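# Cap LC fibre plug and seat it in cable ring

## Task

Seat the dust cap all the way onto the LC fibre jumper's plug, then set the plug down roughly horizontal inside one of the cable-manager rings below the switch. Only the cap may ever contact the plug's exposed tips. The jumper's cord must not be kinked, crushed or sharply bent, and its far end must not be yanked. The robot must not topple or finish leaning, and nothing may be knocked about or pushed out of the work area.

## Robot and tools

ROBOT. A LinearBot: an omnidirectional wheeled base with a tall column (about 1.7 m). A carriage rides the column; its height is the joint lift_m (0 to 1 m). The carriage holds two identical six-joint arms, left and right, each ending in a two-finger gripper. Arm bases sit roughly 0.57 m + lift_m above the floor, and carriage parts hang about 0.15 m lower than that. A hand can reach 0.78 m from its shoulder but only about 0.38 m below its arm base. The hand is about 0.16 m long and 0.1 m wide (0.14 m opened); fingertips taper to about 5 mm thick. Parked arm: joints 1-6 = 0, 0.05, 0.05, 1.45, 0, 0. Cameras: carriage_camera (fixed, forward, tilted ~20 degrees down), left_wrist_camera and right_wrist_camera (looking past the fingertips).

FRAMES. Base frame: metres, origin on the floor below the base centre, x forward, y left, z up. left_hand and right_hand are reported in this frame as the point between the finger pads, with quat_wxyz giving orientation (hand z runs along the fingers, fingers open along hand y). Readings tend to sit above the true hand, worse at long reach. Odometry frame is the base frame at scene start; base_odometry counts wheel turns only (slip counts as travel), heading in rad, left positive, -3.142 to 3.142.

move. One action per call. Arguments:
- base: a relative offset from where the base currently is, exactly one key: translate_m (-2 to 2, forward +), strafe_m (-2 to 2, left +), rotate_rad (-6.3 to 6.3, counter-clockwise +).
- joints: absolute targets, a single object keyed by joint name covering both arms and the lift; name only the joints you want. lift_m 0 to 1 m. For each arm (left_/right_ prefix): joint1_rad -2.617 to 3.054 (yaw about vertical, 0 ahead, + left); joint2_rad 0 to 3.141 (shoulder: 0 upper arm level backward, 1.57 vertical, 3.14 level forward); joint3_rad 0 to 3.141 (elbow: 0 folded, 3.14 straight); joint4_rad -1.57 to 1.57 (wrist pitch, + lifts fingertips); joint5_rad -1.57 to 1.57 (wrist yaw, + swings fingertips to the RIGHT); joint6_rad -2.094 to 2.094 (roll about the finger axis, + clockwise viewed from forearm); gripper_m 0 to 0.093 m (pad gap).
- speeds: per-action top speeds, keys translate_m and strafe_m (0.02-0.5 m/s), rotate_rad (0.05-1.57 rad/s), lift_m (0.08-0.27 m/s, default 0.25).
- min_time_s: 0.1 to 8 s, the minimum duration of arm and gripper motions; 2 s or more gives straighter, gentler hand paths. Too short a value makes arms lurch and overshoot.
- cameras: list from carriage_camera, left_wrist_camera, right_wrist_camera, all; [] for none.
- blocking: true (default) returns when everything rests; false returns in about half a second while motion continues.
A move with no action just reports state and images. Any action is capped at about 14-15 s (time_out).

RESULTS. The move line reads done or the worst status. Per-motion words: moving, done, off_target (rested short, may still push), stopped, contact_stop and time_out (target dropped, held in place; these also cancel your remaining calls in that reply, as does a refused call), not_followed (a safety check blocked arm targets that would bring the arms too close), limit_stop_at_motor_heat. on_its_own lists things the robot did unasked. motor_effort gives % of maximum with the action's peak in brackets; a lift effort that keeps dropping while descending means a hand is resting on something. Joint torques are in joint order, N m, offset and noisy. Motor temperatures per arm: six joints then gripper. gripper_m reads a few mm under a hard part's width when gripping hard; shut on nothing it reads 0.000-0.003.

OTHER TOOLS. wait(seconds 0-10, cameras): idle and report; returns early once running moves settle. stop(cameras): brakes all running motions; the base coasts a bit first. zoom_image(camera, region [x0, y0, x1, y1] in pixels of that camera's latest image, top-left origin, at most 504 by 504). read_manual(section "licences"): licence text only. finished_scene(scene: current scene number): ends the scene permanently; the plug must stay capped and placed without the robot.

CAUTIONS. Work gently near the fragile jumper: approach slowly, step the hand in short straight increments, open grippers well above their reading to release. Arms have no contact stop and keep pressing, then snap to target when freed. Never let the arms collide or grip each other. Carriage high, arms outstretched or pulling on something raises tip risk; back off about 0.2 m after a base contact_stop instead of repeating it. With joint2 below 0.8, swinging joint1 outward by 0.5 or more can hit the column. Stretched or loaded arms heat up; MOTOR HOT appears at 75 °C, at 100 °C the arm goes limp for 30-60 s, so park arms while planning. Do not drop parts, slam into anything, or shove objects away.

Each tool is called after "Call:" as name(argument=value, ...) on one line, values as JSON.

## Session

Call:
move()

Scene clock: 0.00 s.
Joint torques (N m): no reading
Motor temperatures (°C): left_arm=[30 34 38 30 29 33 32] | right_arm=[31 36 36 30 31 30 33]
base_odometry: x=+0.000 y=+0.000 heading=+0.000
base_status: not commanded
joint_positions: lift_m=+0.300 left_joint1_rad=+0.009 left_joint2_rad=+0.036 left_joint3_rad=+0.044 left_joint4_rad=+1.438 left_joint5_rad=-0.049 left_joint6_rad=+0.018 left_gripper_m=+0.09396 right_joint1_rad=+0.000 right_joint2_rad=+0.053 right_joint3_rad=+0.056 right_joint4_rad=+1.416 right_joint5_rad=+0.010 right_joint6_rad=+0.042 right_gripper_m=+0.09396
joint_status: not commanded
motor_effort: lift_m=+35 drive_wheels=+1
left_hand: x=+0.2468 y=+0.3158 z=+1.2848 quat_wxyz=(+0.998, -0.024, +0.063, +0.015) (m; base frame)
right_hand: x=+0.2540 y=-0.3087 z=+1.2873 quat_wxyz=(+0.997, +0.006, +0.076, +0.020) (m; base frame)
pictures: carriage_camera, left_wrist_camera, right_wrist_camera
Images, in order (width x height): carriage_camera 896x504, left_wrist_camera 896x504, right_wrist_camera 896x504.

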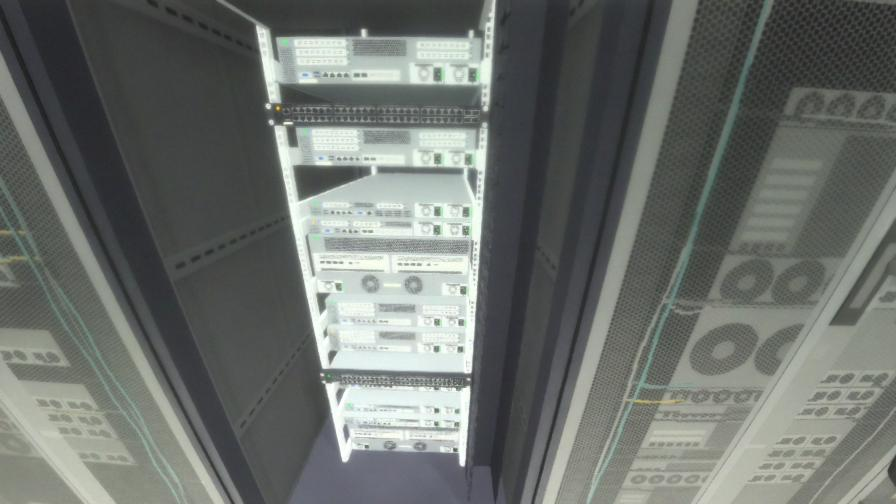

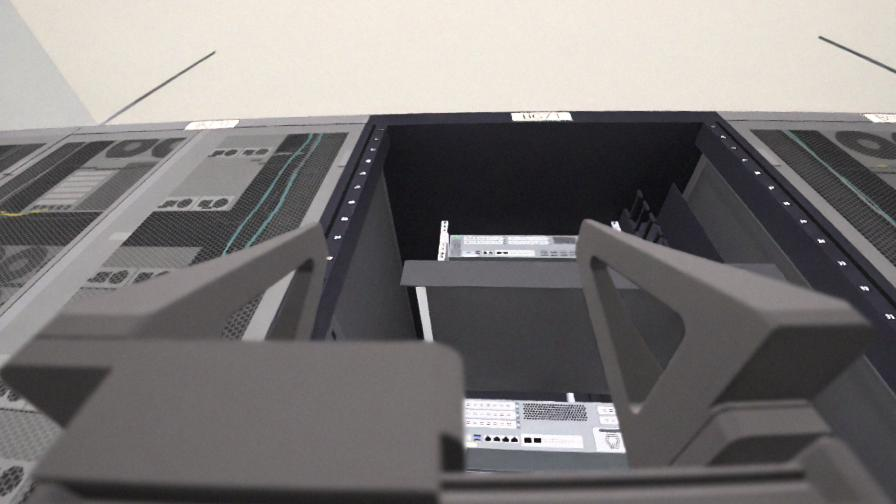

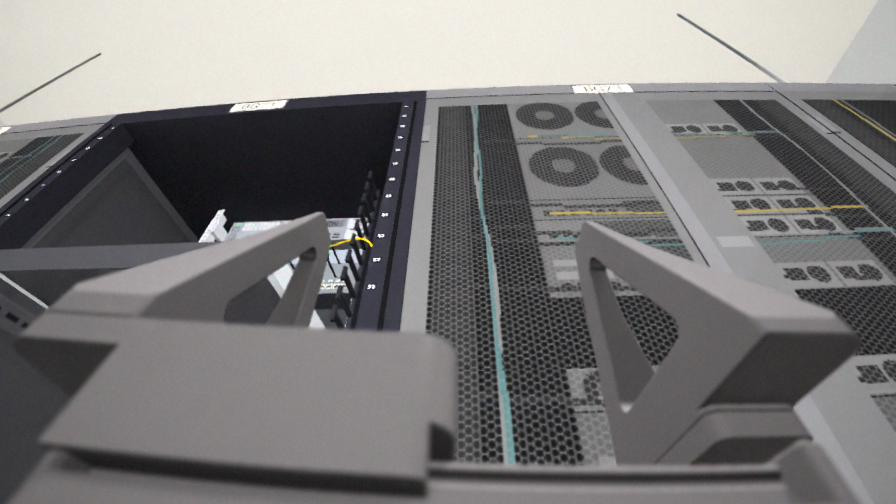

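Call:
zoom_image(camera="carriage_camera", region=[240, 10, 540, 180])

Call:
zoom_image(camera="carriage_camera", region=[280, 180, 580, 350])

Call:
zoom_image(camera="carriage_camera", region=[260, 330, 560, 500])

Call:
zoom_image(camera="right_wrist_camera", region=[200, 160, 420, 340])

Scaled by 1.680 from the camera's 896x504 image, which has a finer 1280x720 frame.

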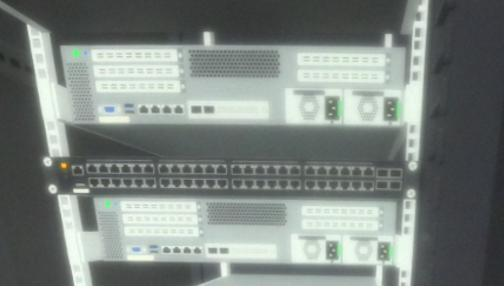

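Scaled by 1.680 from the camera's 896x504 image, which has a finer 1280x720 frame.

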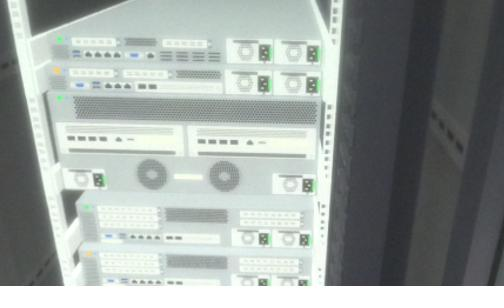

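Scaled by 1.680 from the camera's 896x504 image, which has a finer 1280x720 frame.

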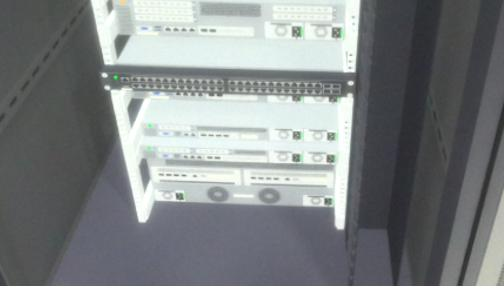

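Scaled by 2.291 from the camera's 896x504 image, which has a finer 1280x720 frame.

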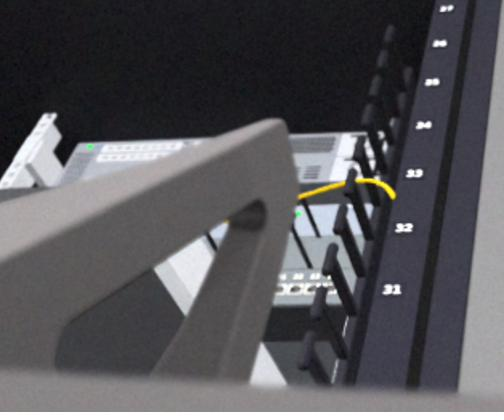

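Call:
move(joints={"lift_m": 0.7}, cameras=["all"])

Scene clock: 11.97 s.
Joint torques (N m): left_arm=[0.05 3.67 6.53 -0.31 0.09 0.02] | right_arm=[-0.06 3.78 5.91 -0.17 -0.02 -0.12]
move: done
base_odometry: x=+0.000 y=+0.000 heading=+0.000
base_status: not commanded
joint_positions: lift_m=+0.700 left_joint1_rad=+0.009 left_joint2_rad=+0.036 left_joint3_rad=+0.044 left_joint4_rad=+1.438 left_joint5_rad=-0.049 left_joint6_rad=+0.018 left_gripper_m=+0.09396 right_joint1_rad=+0.000 right_joint2_rad=+0.053 right_joint3_rad=+0.056 right_joint4_rad=+1.416 right_joint5_rad=+0.010 right_joint6_rad=+0.042 right_gripper_m=+0.09396
joint_status: all done
motor_effort: lift_m=+35(43) drive_wheels=+1(5)
left_hand: x=+0.2468 y=+0.3158 z=+1.6848 quat_wxyz=(+0.998, -0.024, +0.063, +0.015) (m; base frame)
right_hand: x=+0.2540 y=-0.3087 z=+1.6873 quat_wxyz=(+0.997, +0.006, +0.076, +0.020) (m; base frame)
pictures: carriage_camera, left_wrist_camera, right_wrist_camera
Images, in order (width x height): carriage_camera 896x504, left_wrist_camera 896x504, right_wrist_camera 896x504.

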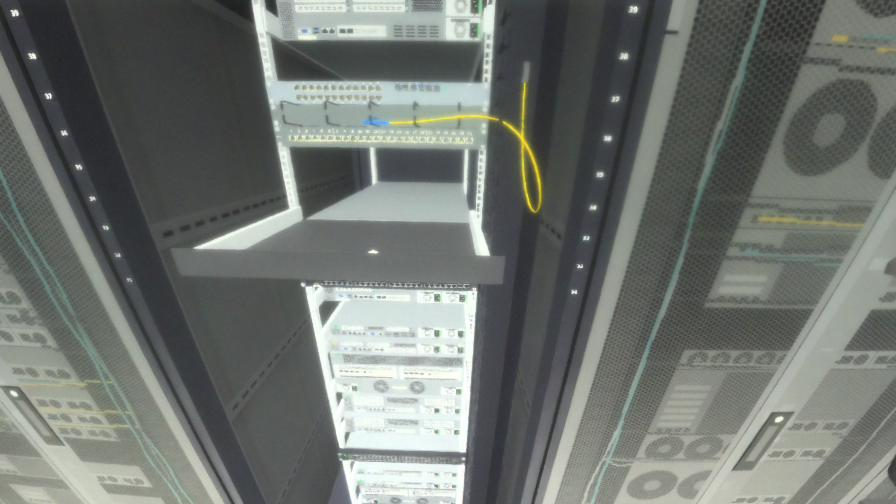

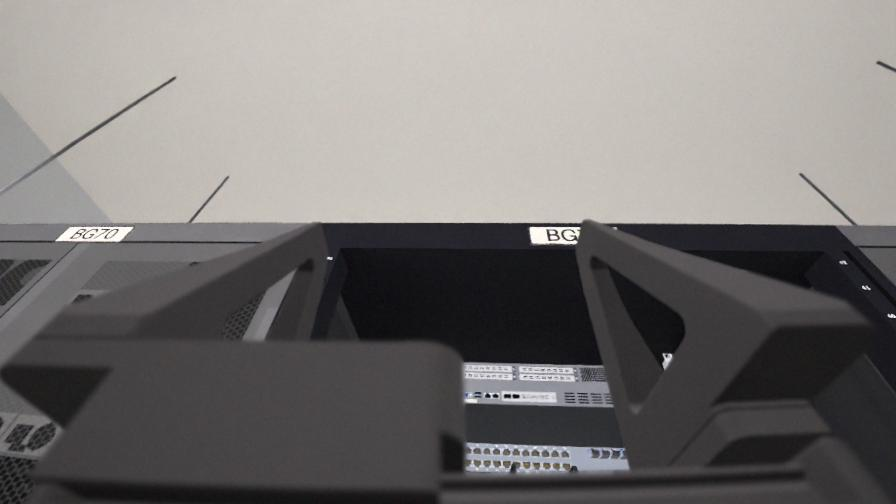

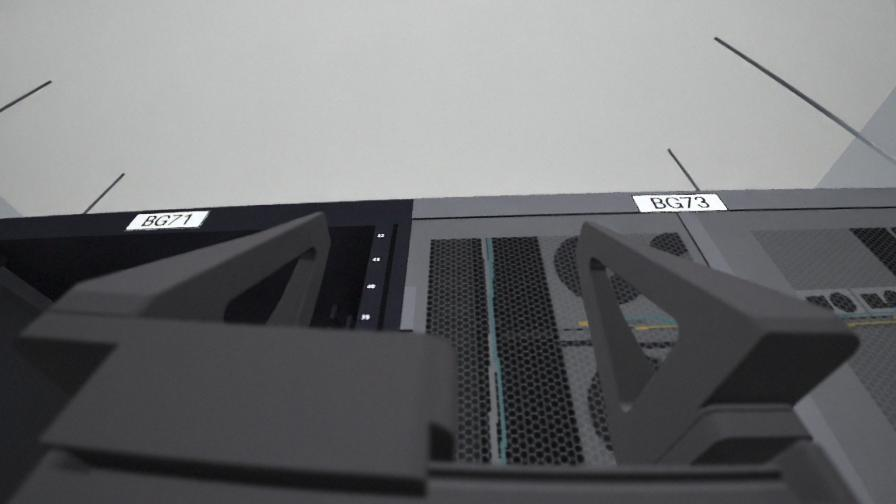

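Call:
zoom_image(camera="carriage_camera", region=[250, 60, 550, 230])

Call:
zoom_image(camera="carriage_camera", region=[340, 80, 460, 150])

Call:
zoom_image(camera="carriage_camera", region=[160, 190, 520, 310])

Call:
zoom_image(camera="carriage_camera", region=[310, 220, 430, 290])

Scaled by 1.680 from the camera's 896x504 image, which has a finer 1280x720 frame.

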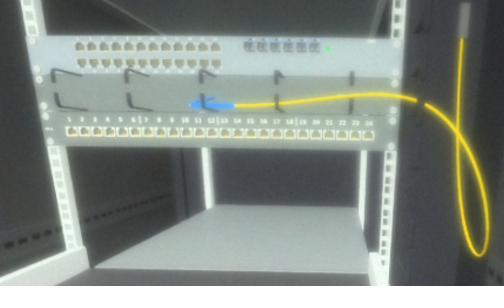

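Scaled by 4.200 from the camera's 896x504 image, which has a finer 1280x720 frame.

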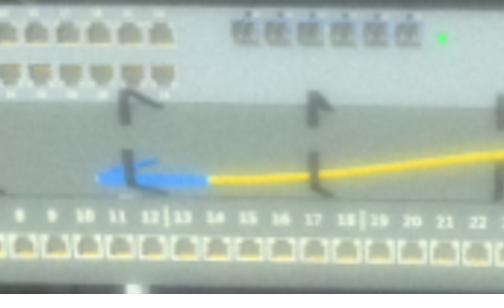

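Scaled by 1.400 from the camera's 896x504 image, which has a finer 1280x720 frame.

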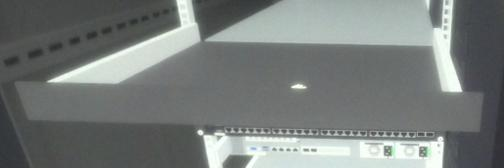

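Scaled by 4.200 from the camera's 896x504 image, which has a finer 1280x720 frame.

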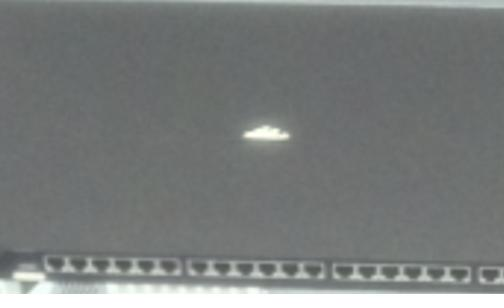

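Call:
move(joints={"lift_m": 0.9}, cameras=["carriage_camera"])

Call:
zoom_image(camera="carriage_camera", region=[260, 120, 560, 290])

Call:
zoom_image(camera="carriage_camera", region=[160, 270, 540, 420])

Scene clock: 40.10 s.
Joint torques (N m): left_arm=[0.06 3.67 6.53 -0.31 0.09 0.02] | right_arm=[-0.05 3.79 5.89 -0.17 -0.02 -0.12]
move: done
base_odometry: x=+0.000 y=+0.000 heading=+0.000
base_status: not commanded
joint_positions: lift_m=+0.900 left_joint1_rad=+0.009 left_joint2_rad=+0.036 left_joint3_rad=+0.044 left_joint4_rad=+1.438 left_joint5_rad=-0.049 left_joint6_rad=+0.018 left_gripper_m=+0.09396 right_joint1_rad=+0.000 right_joint2_rad=+0.053 right_joint3_rad=+0.056 right_joint4_rad=+1.416 right_joint5_rad=+0.010 right_joint6_rad=+0.042 right_gripper_m=+0.09396
joint_status: all done
motor_effort: lift_m=+35(43) drive_wheels=+1(7)
left_hand: x=+0.2468 y=+0.3158 z=+1.8848 quat_wxyz=(+0.998, -0.024, +0.063, +0.015) (m; base frame)
right_hand: x=+0.2540 y=-0.3087 z=+1.8873 quat_wxyz=(+0.997, +0.006, +0.076, +0.020) (m; base frame)
pictures: carriage_camera
Images, in order (width x height): carriage_camera 896x504.

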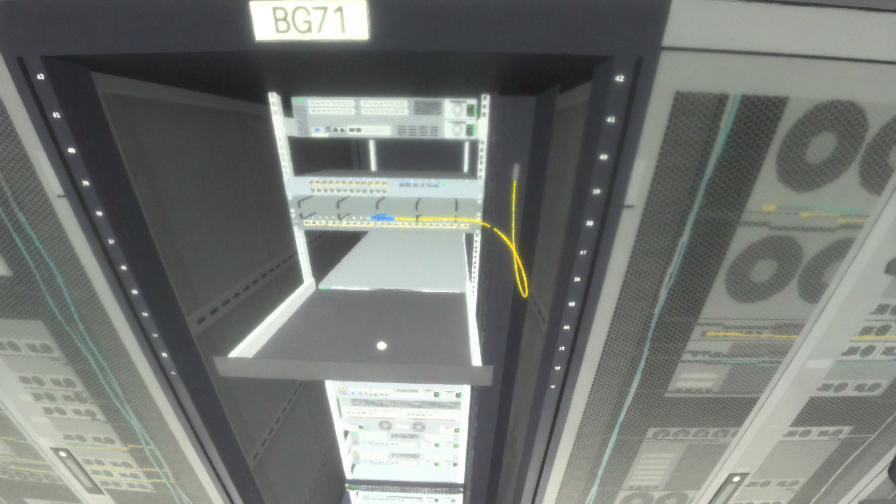

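Scaled by 1.680 from the camera's 896x504 image, which has a finer 1280x720 frame.

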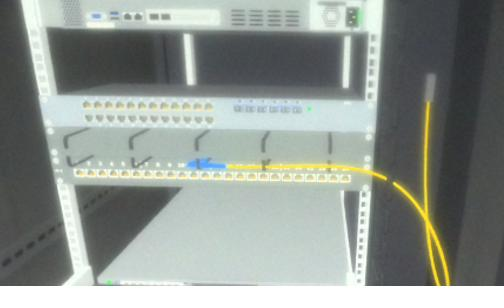

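Scaled by 1.326 from the camera's 896x504 image, which has a finer 1280x720 frame.

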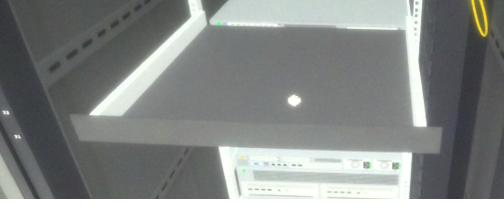

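Call:
move(joints={"left_joint1_rad": -0.3, "left_joint2_rad": 0.8, "left_joint3_rad": 0.8, "left_joint4_rad": -0.5, "left_joint5_rad": 0.0, "left_joint6_rad": 0.0}, min_time_s=2.5, cameras=["carriage_camera", "left_wrist_camera"])

Scene clock: 99.40 s.
Joint torques (N m): left_arm=[-0.58 -0.27 11.77 1.95 0.18 -0.09] | right_arm=[-0.05 3.79 5.93 -0.17 -0.02 -0.11]
move: done
base_odometry: x=+0.000 y=+0.000 heading=+0.000
base_status: not commanded
joint_positions: lift_m=+0.900 left_joint1_rad=-0.292 left_joint2_rad=+0.793 left_joint3_rad=+0.760 left_joint4_rad=-0.492 left_joint5_rad=-0.014 left_joint6_rad=+0.011 left_gripper_m=+0.09396 right_joint1_rad=+0.000 right_joint2_rad=+0.053 right_joint3_rad=+0.056 right_joint4_rad=+1.416 right_joint5_rad=+0.010 right_joint6_rad=+0.042 right_gripper_m=+0.09396
joint_status: all done
motor_effort: lift_m=+35(36) drive_wheels=+0(5)
left_hand: x=+0.4997 y=+0.2239 z=+1.6831 quat_wxyz=(+0.495, +0.128, +0.857, -0.064) (m; base frame)
right_hand: x=+0.2540 y=-0.3087 z=+1.8873 quat_wxyz=(+0.997, +0.006, +0.076, +0.020) (m; base frame)
pictures: carriage_camera, left_wrist_camera
Images, in order (width x height): carriage_camera 896x504, left_wrist_camera 896x504.

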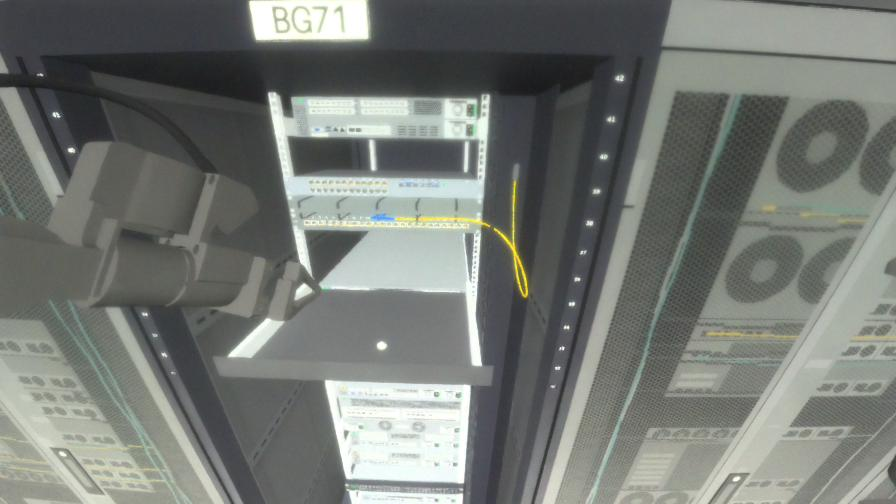

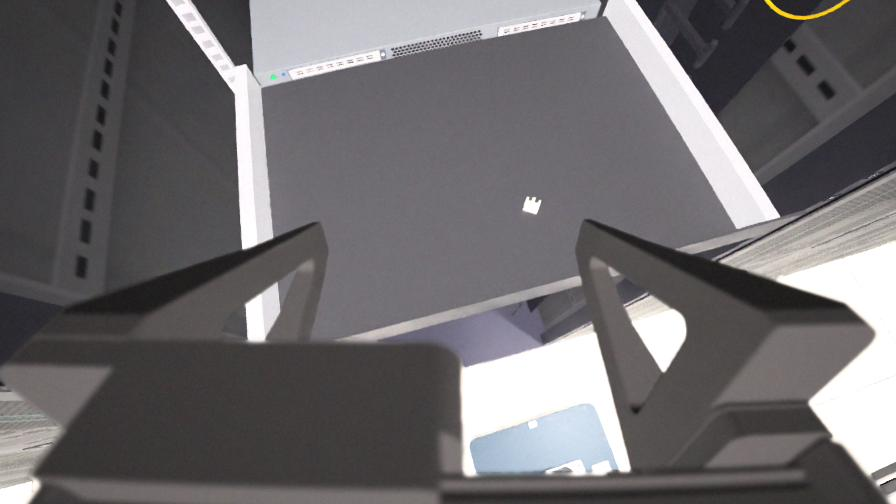

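Call:
zoom_image(camera="left_wrist_camera", region=[490, 170, 574, 234])

Call:
zoom_image(camera="left_wrist_camera", region=[400, 270, 650, 500])

Scaled by 6.000 from the camera's 896x504 image, which has a finer 1280x720 frame.

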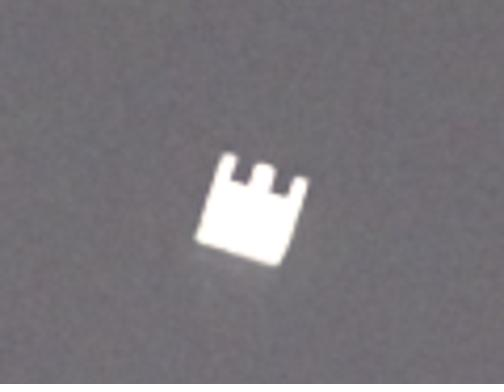

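Scaled by 2.016 from the camera's 896x504 image, which has a finer 1280x720 frame.

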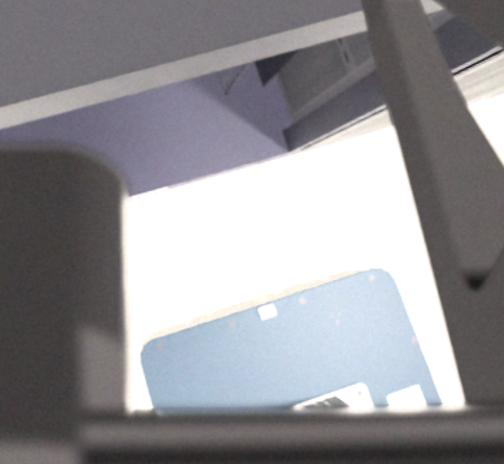

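Call:
move(joints={"left_joint1_rad": -0.35, "left_joint2_rad": 0.843, "left_joint3_rad": 0.85, "left_joint4_rad": -0.236, "left_joint5_rad": -0.1, "left_joint6_rad": 0.0}, min_time_s=1.5, cameras=["carriage_camera", "left_wrist_camera"])

Scene clock: 155.00 s.
Joint torques (N m): left_arm=[-0.59 -0.54 11.85 2.34 -0.09 -0.09] | right_arm=[-0.03 3.79 5.94 -0.18 -0.02 -0.11]
Motor temperatures (°C): left_arm=[30 35 54 36 29 33 32] | right_arm=[31 37 40 30 31 30 33]
move: done
base_odometry: x=+0.000 y=+0.000 heading=+0.000
base_status: not commanded
joint_positions: lift_m=+0.900 left_joint1_rad=-0.342 left_joint2_rad=+0.835 left_joint3_rad=+0.810 left_joint4_rad=-0.254 left_joint5_rad=-0.086 left_joint6_rad=+0.011 left_gripper_m=+0.09396 right_joint1_rad=+0.000 right_joint2_rad=+0.053 right_joint3_rad=+0.056 right_joint4_rad=+1.416 right_joint5_rad=+0.010 right_joint6_rad=+0.042 right_gripper_m=+0.09396
joint_status: all done
motor_effort: lift_m=+35(35) drive_wheels=+0(4)
left_hand: x=+0.5284 y=+0.2113 z=+1.7490 quat_wxyz=(+0.599, +0.115, +0.790, -0.065) (m; base frame)
right_hand: x=+0.2540 y=-0.3087 z=+1.8873 quat_wxyz=(+0.997, +0.006, +0.076, +0.020) (m; base frame)
pictures: carriage_camera, left_wrist_camera
Images, in order (width x height): carriage_camera 896x504, left_wrist_camera 896x504.

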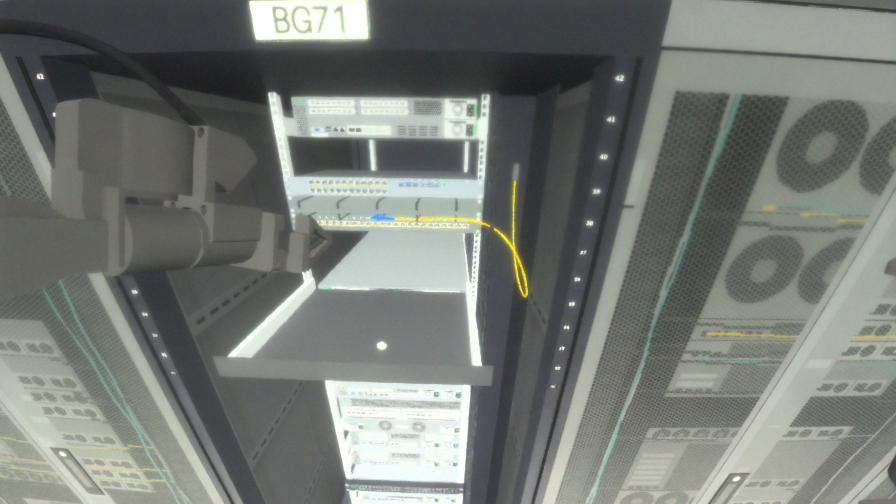

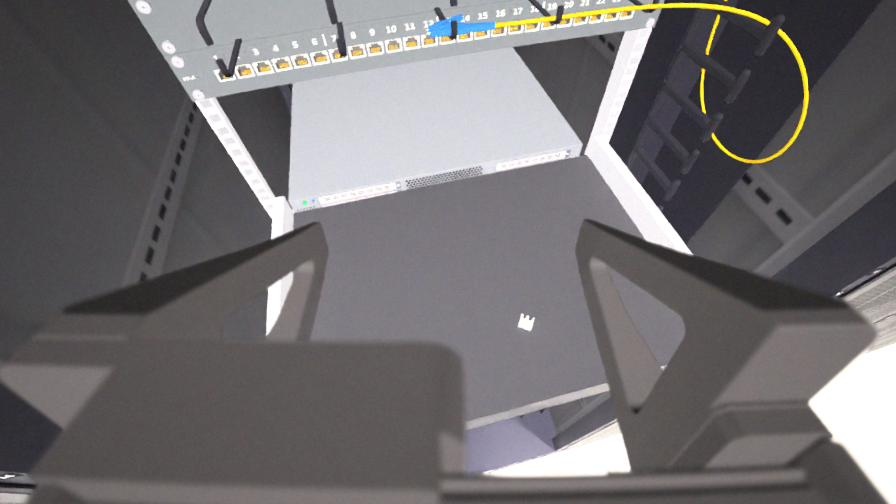

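Call:
zoom_image(camera="left_wrist_camera", region=[390, 0, 600, 80])

Call:
zoom_image(camera="left_wrist_camera", region=[600, 0, 850, 180])

Call:
move(joints={"left_joint1_rad": -0.35, "left_joint2_rad": 0.75, "left_joint3_rad": 0.8, "left_joint4_rad": 0.35, "left_joint5_rad": -0.2, "left_joint6_rad": 0.0}, min_time_s=1.5, cameras=["left_wrist_camera"])

Scaled by 2.400 from the camera's 896x504 image, which has a finer 1280x720 frame.

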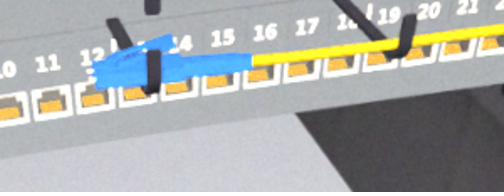

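Scaled by 2.016 from the camera's 896x504 image, which has a finer 1280x720 frame.

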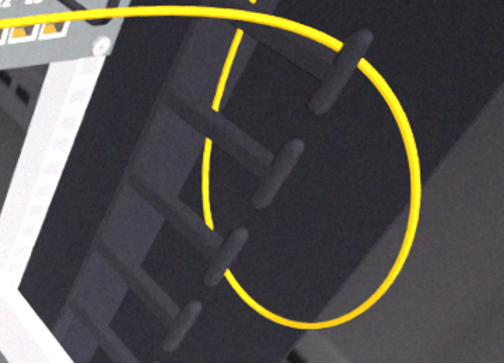

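Scene clock: 161.40 s.
Joint torques (N m): left_arm=[-0.58 -0.83 7.04 2 -0.02 -0.1] | right_arm=[-0.06 3.77 5.93 -0.18 -0.02 -0.11]
Motor temperatures (°C): left_arm=[30 34 55 37 29 33 32] | right_arm=[31 37 40 30 31 30 33]
move: done
base_odometry: x=+0.000 y=+0.000 heading=+0.000
base_status: not commanded
joint_positions: lift_m=+0.900 left_joint1_rad=-0.342 left_joint2_rad=+0.756 left_joint3_rad=+0.810 left_joint4_rad=+0.333 left_joint5_rad=-0.186 left_joint6_rad=+0.011 left_gripper_m=+0.09396 right_joint1_rad=+0.000 right_joint2_rad=+0.053 right_joint3_rad=+0.056 right_joint4_rad=+1.416 right_joint5_rad=+0.010 right_joint6_rad=+0.042 right_gripper_m=+0.09396
joint_status: all done
motor_effort: lift_m=+35(36) drive_wheels=+2(4)
left_hand: x=+0.5052 y=+0.2379 z=+1.9142 quat_wxyz=(+0.823, +0.022, +0.561, -0.085) (m; base frame)
right_hand: x=+0.2540 y=-0.3087 z=+1.8873 quat_wxyz=(+0.997, +0.006, +0.076, +0.020) (m; base frame)
pictures: left_wrist_camera
Images, in order (width x height): left_wrist_camera 896x504.

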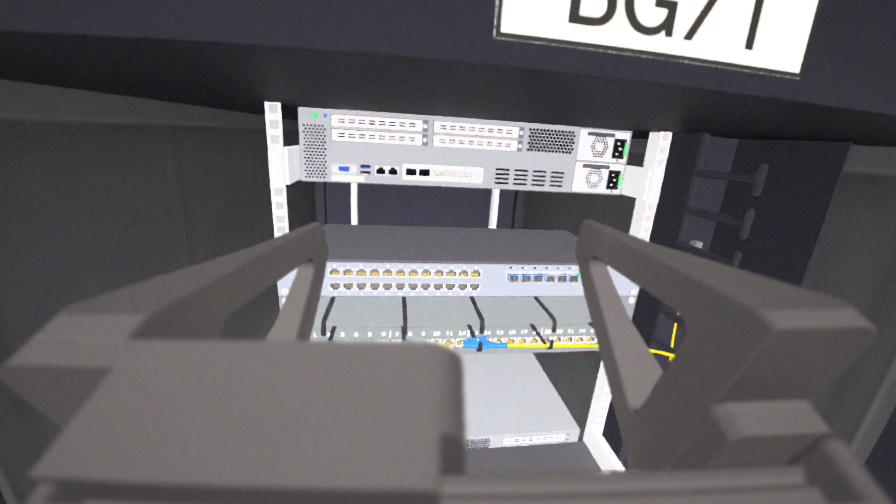

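Call:
zoom_image(camera="left_wrist_camera", region=[430, 280, 570, 380])

Call:
zoom_image(camera="left_wrist_camera", region=[300, 230, 680, 380])

Call:
zoom_image(camera="left_wrist_camera", region=[600, 120, 850, 380])

Scaled by 3.600 from the camera's 896x504 image, which has a finer 1280x720 frame.

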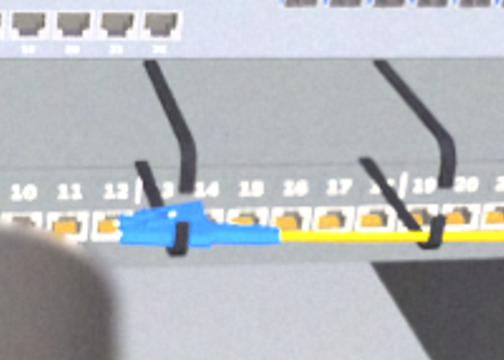

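Scaled by 1.326 from the camera's 896x504 image, which has a finer 1280x720 frame.

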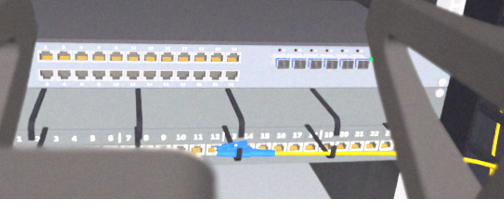

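Scaled by 1.938 from the camera's 896x504 image, which has a finer 1280x720 frame.

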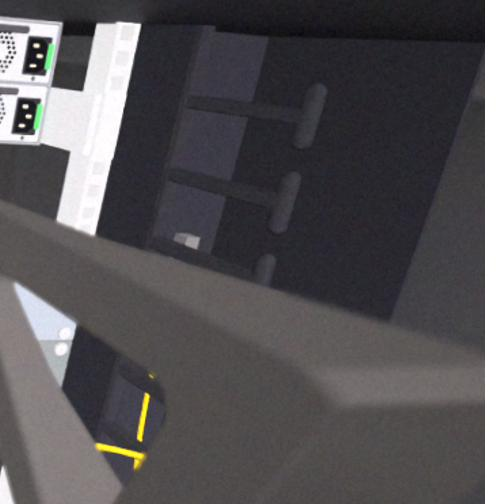

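Call:
move(joints={"left_joint1_rad": -0.42, "left_joint2_rad": 1.5, "left_joint3_rad": 1.45, "left_joint4_rad": -1.2, "left_joint5_rad": 0.0, "left_joint6_rad": 0.25}, min_time_s=2, cameras=["left_wrist_camera"])

Call:
move(joints={"lift_m": 1.0, "left_joint1_rad": -0.457, "left_joint2_rad": 2.027, "left_joint3_rad": 1.721, "left_joint4_rad": -1.265, "left_joint5_rad": 0.0, "left_joint6_rad": 0.253}, min_time_s=2, cameras=["all"])

Scene clock: 298.40 s.
Joint torques (N m): left_arm=[-0.58 -4.48 10.58 0.83 0.19 0.11] | right_arm=[-0.06 3.78 5.91 -0.17 -0.02 -0.12]
Motor temperatures (°C): left_arm=[29 34 48 43 29 33 32] | right_arm=[31 36 40 30 31 30 33]
move: done
base_odometry: x=+0.000 y=+0.000 heading=+0.000
base_status: not commanded
joint_positions: lift_m=+0.900 left_joint1_rad=-0.412 left_joint2_rad=+1.489 left_joint3_rad=+1.413 left_joint4_rad=-1.189 left_joint5_rad=-0.014 left_joint6_rad=+0.238 left_gripper_m=+0.09396 right_joint1_rad=+0.000 right_joint2_rad=+0.053 right_joint3_rad=+0.056 right_joint4_rad=+1.416 right_joint5_rad=+0.010 right_joint6_rad=+0.042 right_gripper_m=+0.09396
joint_status: all done
motor_effort: lift_m=+35(36) drive_wheels=+2(5)
left_hand: x=+0.5112 y=+0.1803 z=+1.6355 quat_wxyz=(+0.152, +0.315, +0.937, -0.006) (m; base frame)
right_hand: x=+0.2540 y=-0.3087 z=+1.8873 quat_wxyz=(+0.997, +0.006, +0.076, +0.020) (m; base frame)
pictures: left_wrist_camera
Images, in order (width x height): left_wrist_camera 896x504.

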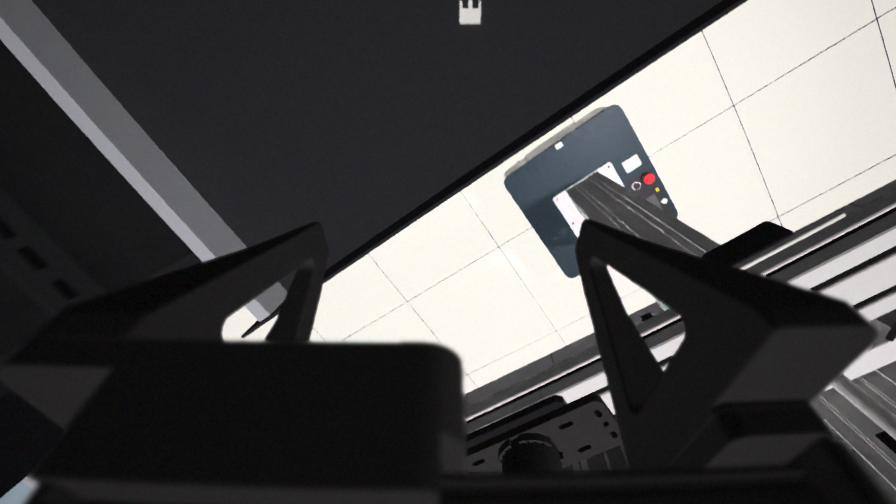

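Scene clock: 300.70 s.
Joint torques (N m): left_arm=[-0.59 -8.1 9.94 0.11 0.17 0.12] | right_arm=[-0.05 3.79 5.91 -0.17 -0.03 -0.11]
move: done
base_odometry: x=+0.000 y=+0.000 heading=+0.000
base_status: not commanded
joint_positions: lift_m=+1.000 left_joint1_rad=-0.449 left_joint2_rad=+2.011 left_joint3_rad=+1.686 left_joint4_rad=-1.254 left_joint5_rad=-0.011 left_joint6_rad=+0.242 left_gripper_m=+0.09396 right_joint1_rad=+0.000 right_joint2_rad=+0.053 right_joint3_rad=+0.056 right_joint4_rad=+1.416 right_joint5_rad=+0.010 right_joint6_rad=+0.042 right_gripper_m=+0.09396
joint_status: all done
motor_effort: lift_m=+35(43) drive_wheels=-2(5)
left_hand: x=+0.5602 y=+0.1429 z=+1.6370 quat_wxyz=(-0.003, +0.339, +0.941, +0.006) (m; base frame)
right_hand: x=+0.2540 y=-0.3087 z=+1.9873 quat_wxyz=(+0.997, +0.006, +0.076, +0.020) (m; base frame)
pictures: carriage_camera, left_wrist_camera, right_wrist_camera
Images, in order (width x height): carriage_camera 896x504, left_wrist_camera 896x504, right_wrist_camera 896x504.

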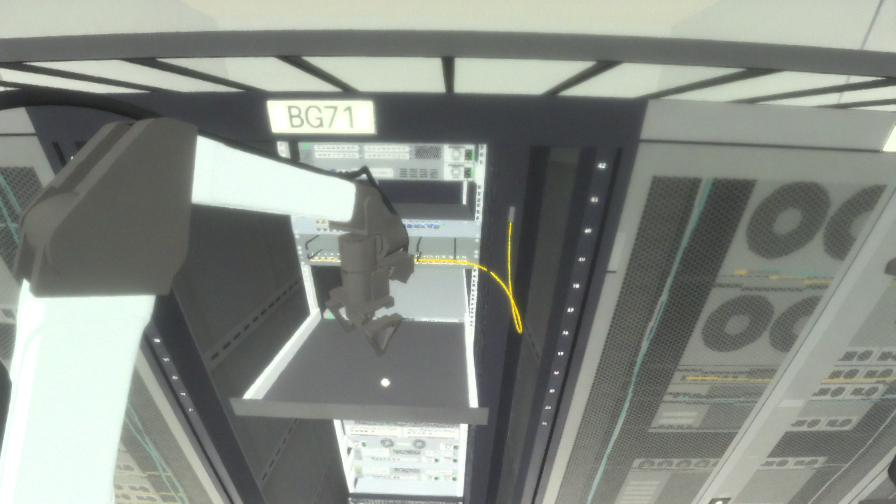

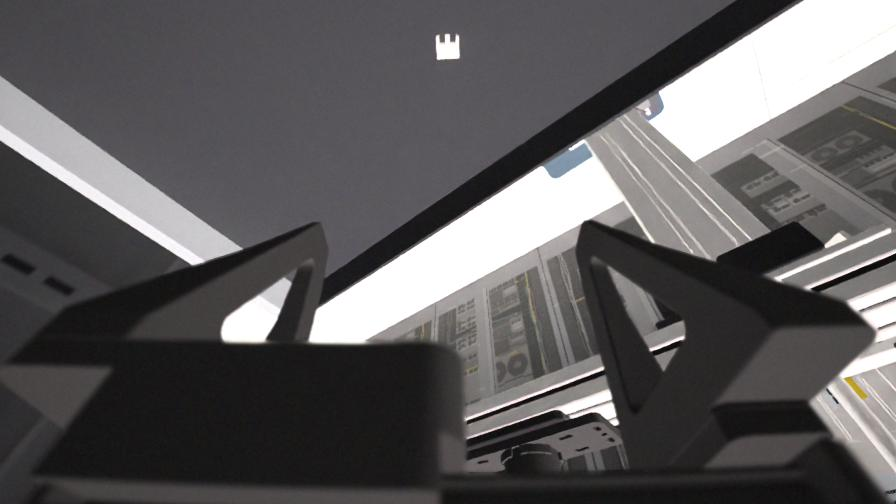

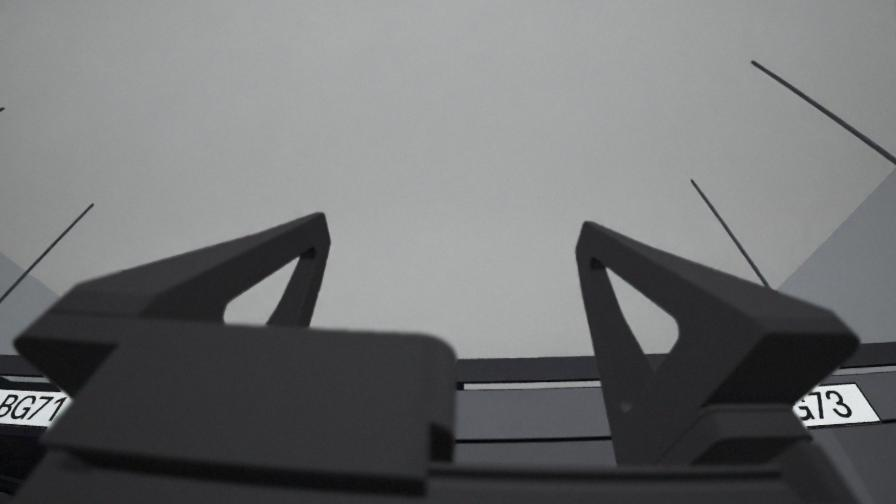

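Call:
zoom_image(camera="left_wrist_camera", region=[412, 20, 482, 76])

Call:
move(joints={"lift_m": 0.95}, cameras=["carriage_camera", "left_wrist_camera"])

Call:
zoom_image(camera="left_wrist_camera", region=[412, 0, 482, 56])

Scaled by 7.200 from the camera's 896x504 image, which has a finer 1280x720 frame.

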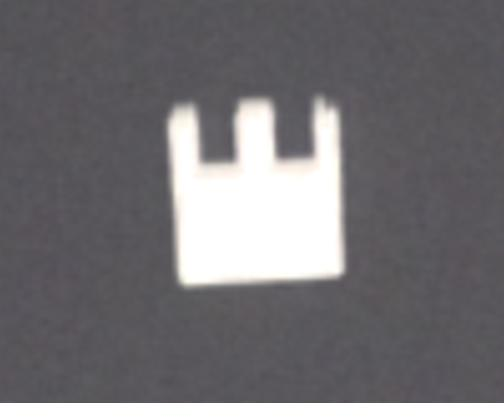

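Scene clock: 310.80 s.
Joint torques (N m): left_arm=[-0.59 -9.24 8.95 0.14 0.16 0.11] | right_arm=[-0.06 3.77 5.94 -0.17 -0.02 -0.11]
move: done
base_odometry: x=+0.000 y=+0.000 heading=+0.000
base_status: not commanded
joint_positions: lift_m=+0.950 left_joint1_rad=-0.449 left_joint2_rad=+2.024 left_joint3_rad=+1.698 left_joint4_rad=-1.258 left_joint5_rad=-0.011 left_joint6_rad=+0.242 left_gripper_m=+0.09396 right_joint1_rad=+0.000 right_joint2_rad=+0.053 right_joint3_rad=+0.056 right_joint4_rad=+1.416 right_joint5_rad=+0.010 right_joint6_rad=+0.042 right_gripper_m=+0.09396
joint_status: all done
motor_effort: lift_m=+35(36) drive_wheels=+2(5)
left_hand: x=+0.5618 y=+0.1421 z=+1.5853 quat_wxyz=(-0.006, +0.339, +0.941, +0.006) (m; base frame)
right_hand: x=+0.2540 y=-0.3087 z=+1.9373 quat_wxyz=(+0.997, +0.006, +0.076, +0.020) (m; base frame)
pictures: carriage_camera, left_wrist_camera
Images, in order (width x height): carriage_camera 896x504, left_wrist_camera 896x504.

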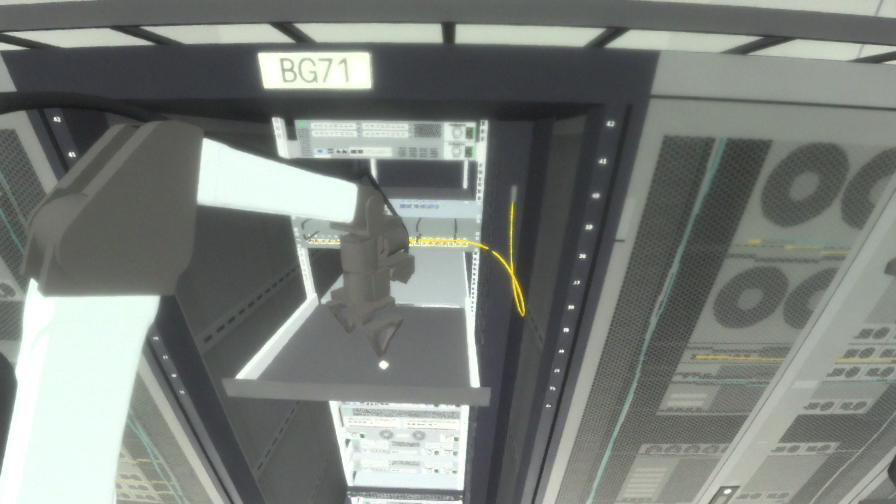

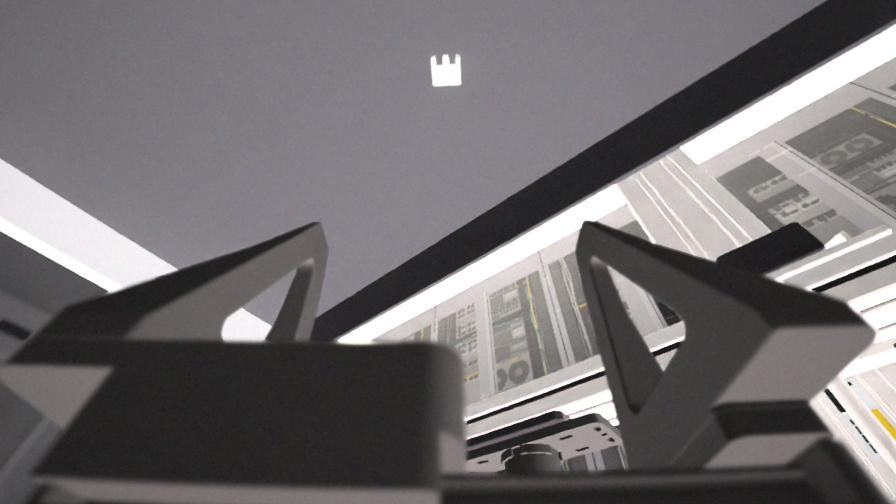

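Scaled by 7.200 from the camera's 896x504 image, which has a finer 1280x720 frame.

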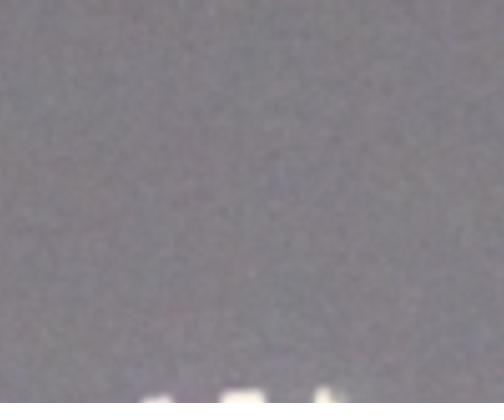

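Call:
zoom_image(camera="carriage_camera", region=[310, 280, 430, 400])

Call:
zoom_image(camera="left_wrist_camera", region=[410, 40, 480, 96])

Scaled by 4.200 from the camera's 896x504 image, which has a finer 1280x720 frame.

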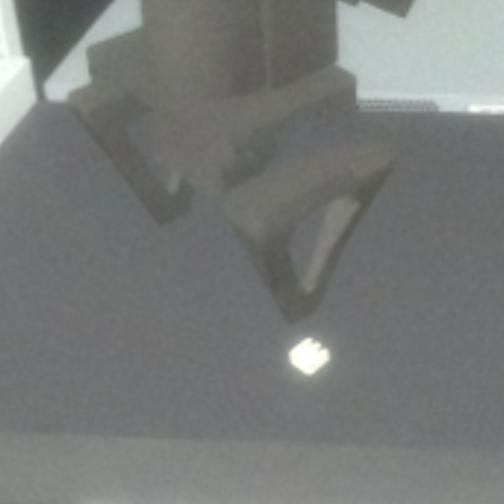

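Scaled by 7.200 from the camera's 896x504 image, which has a finer 1280x720 frame.

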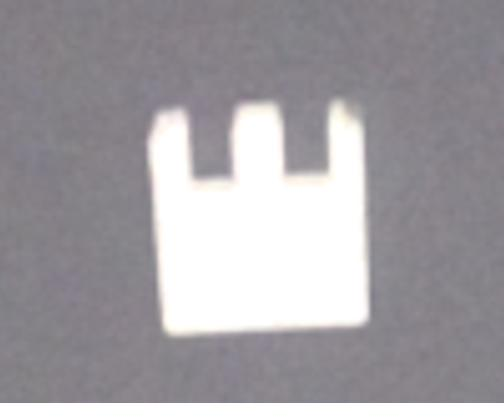

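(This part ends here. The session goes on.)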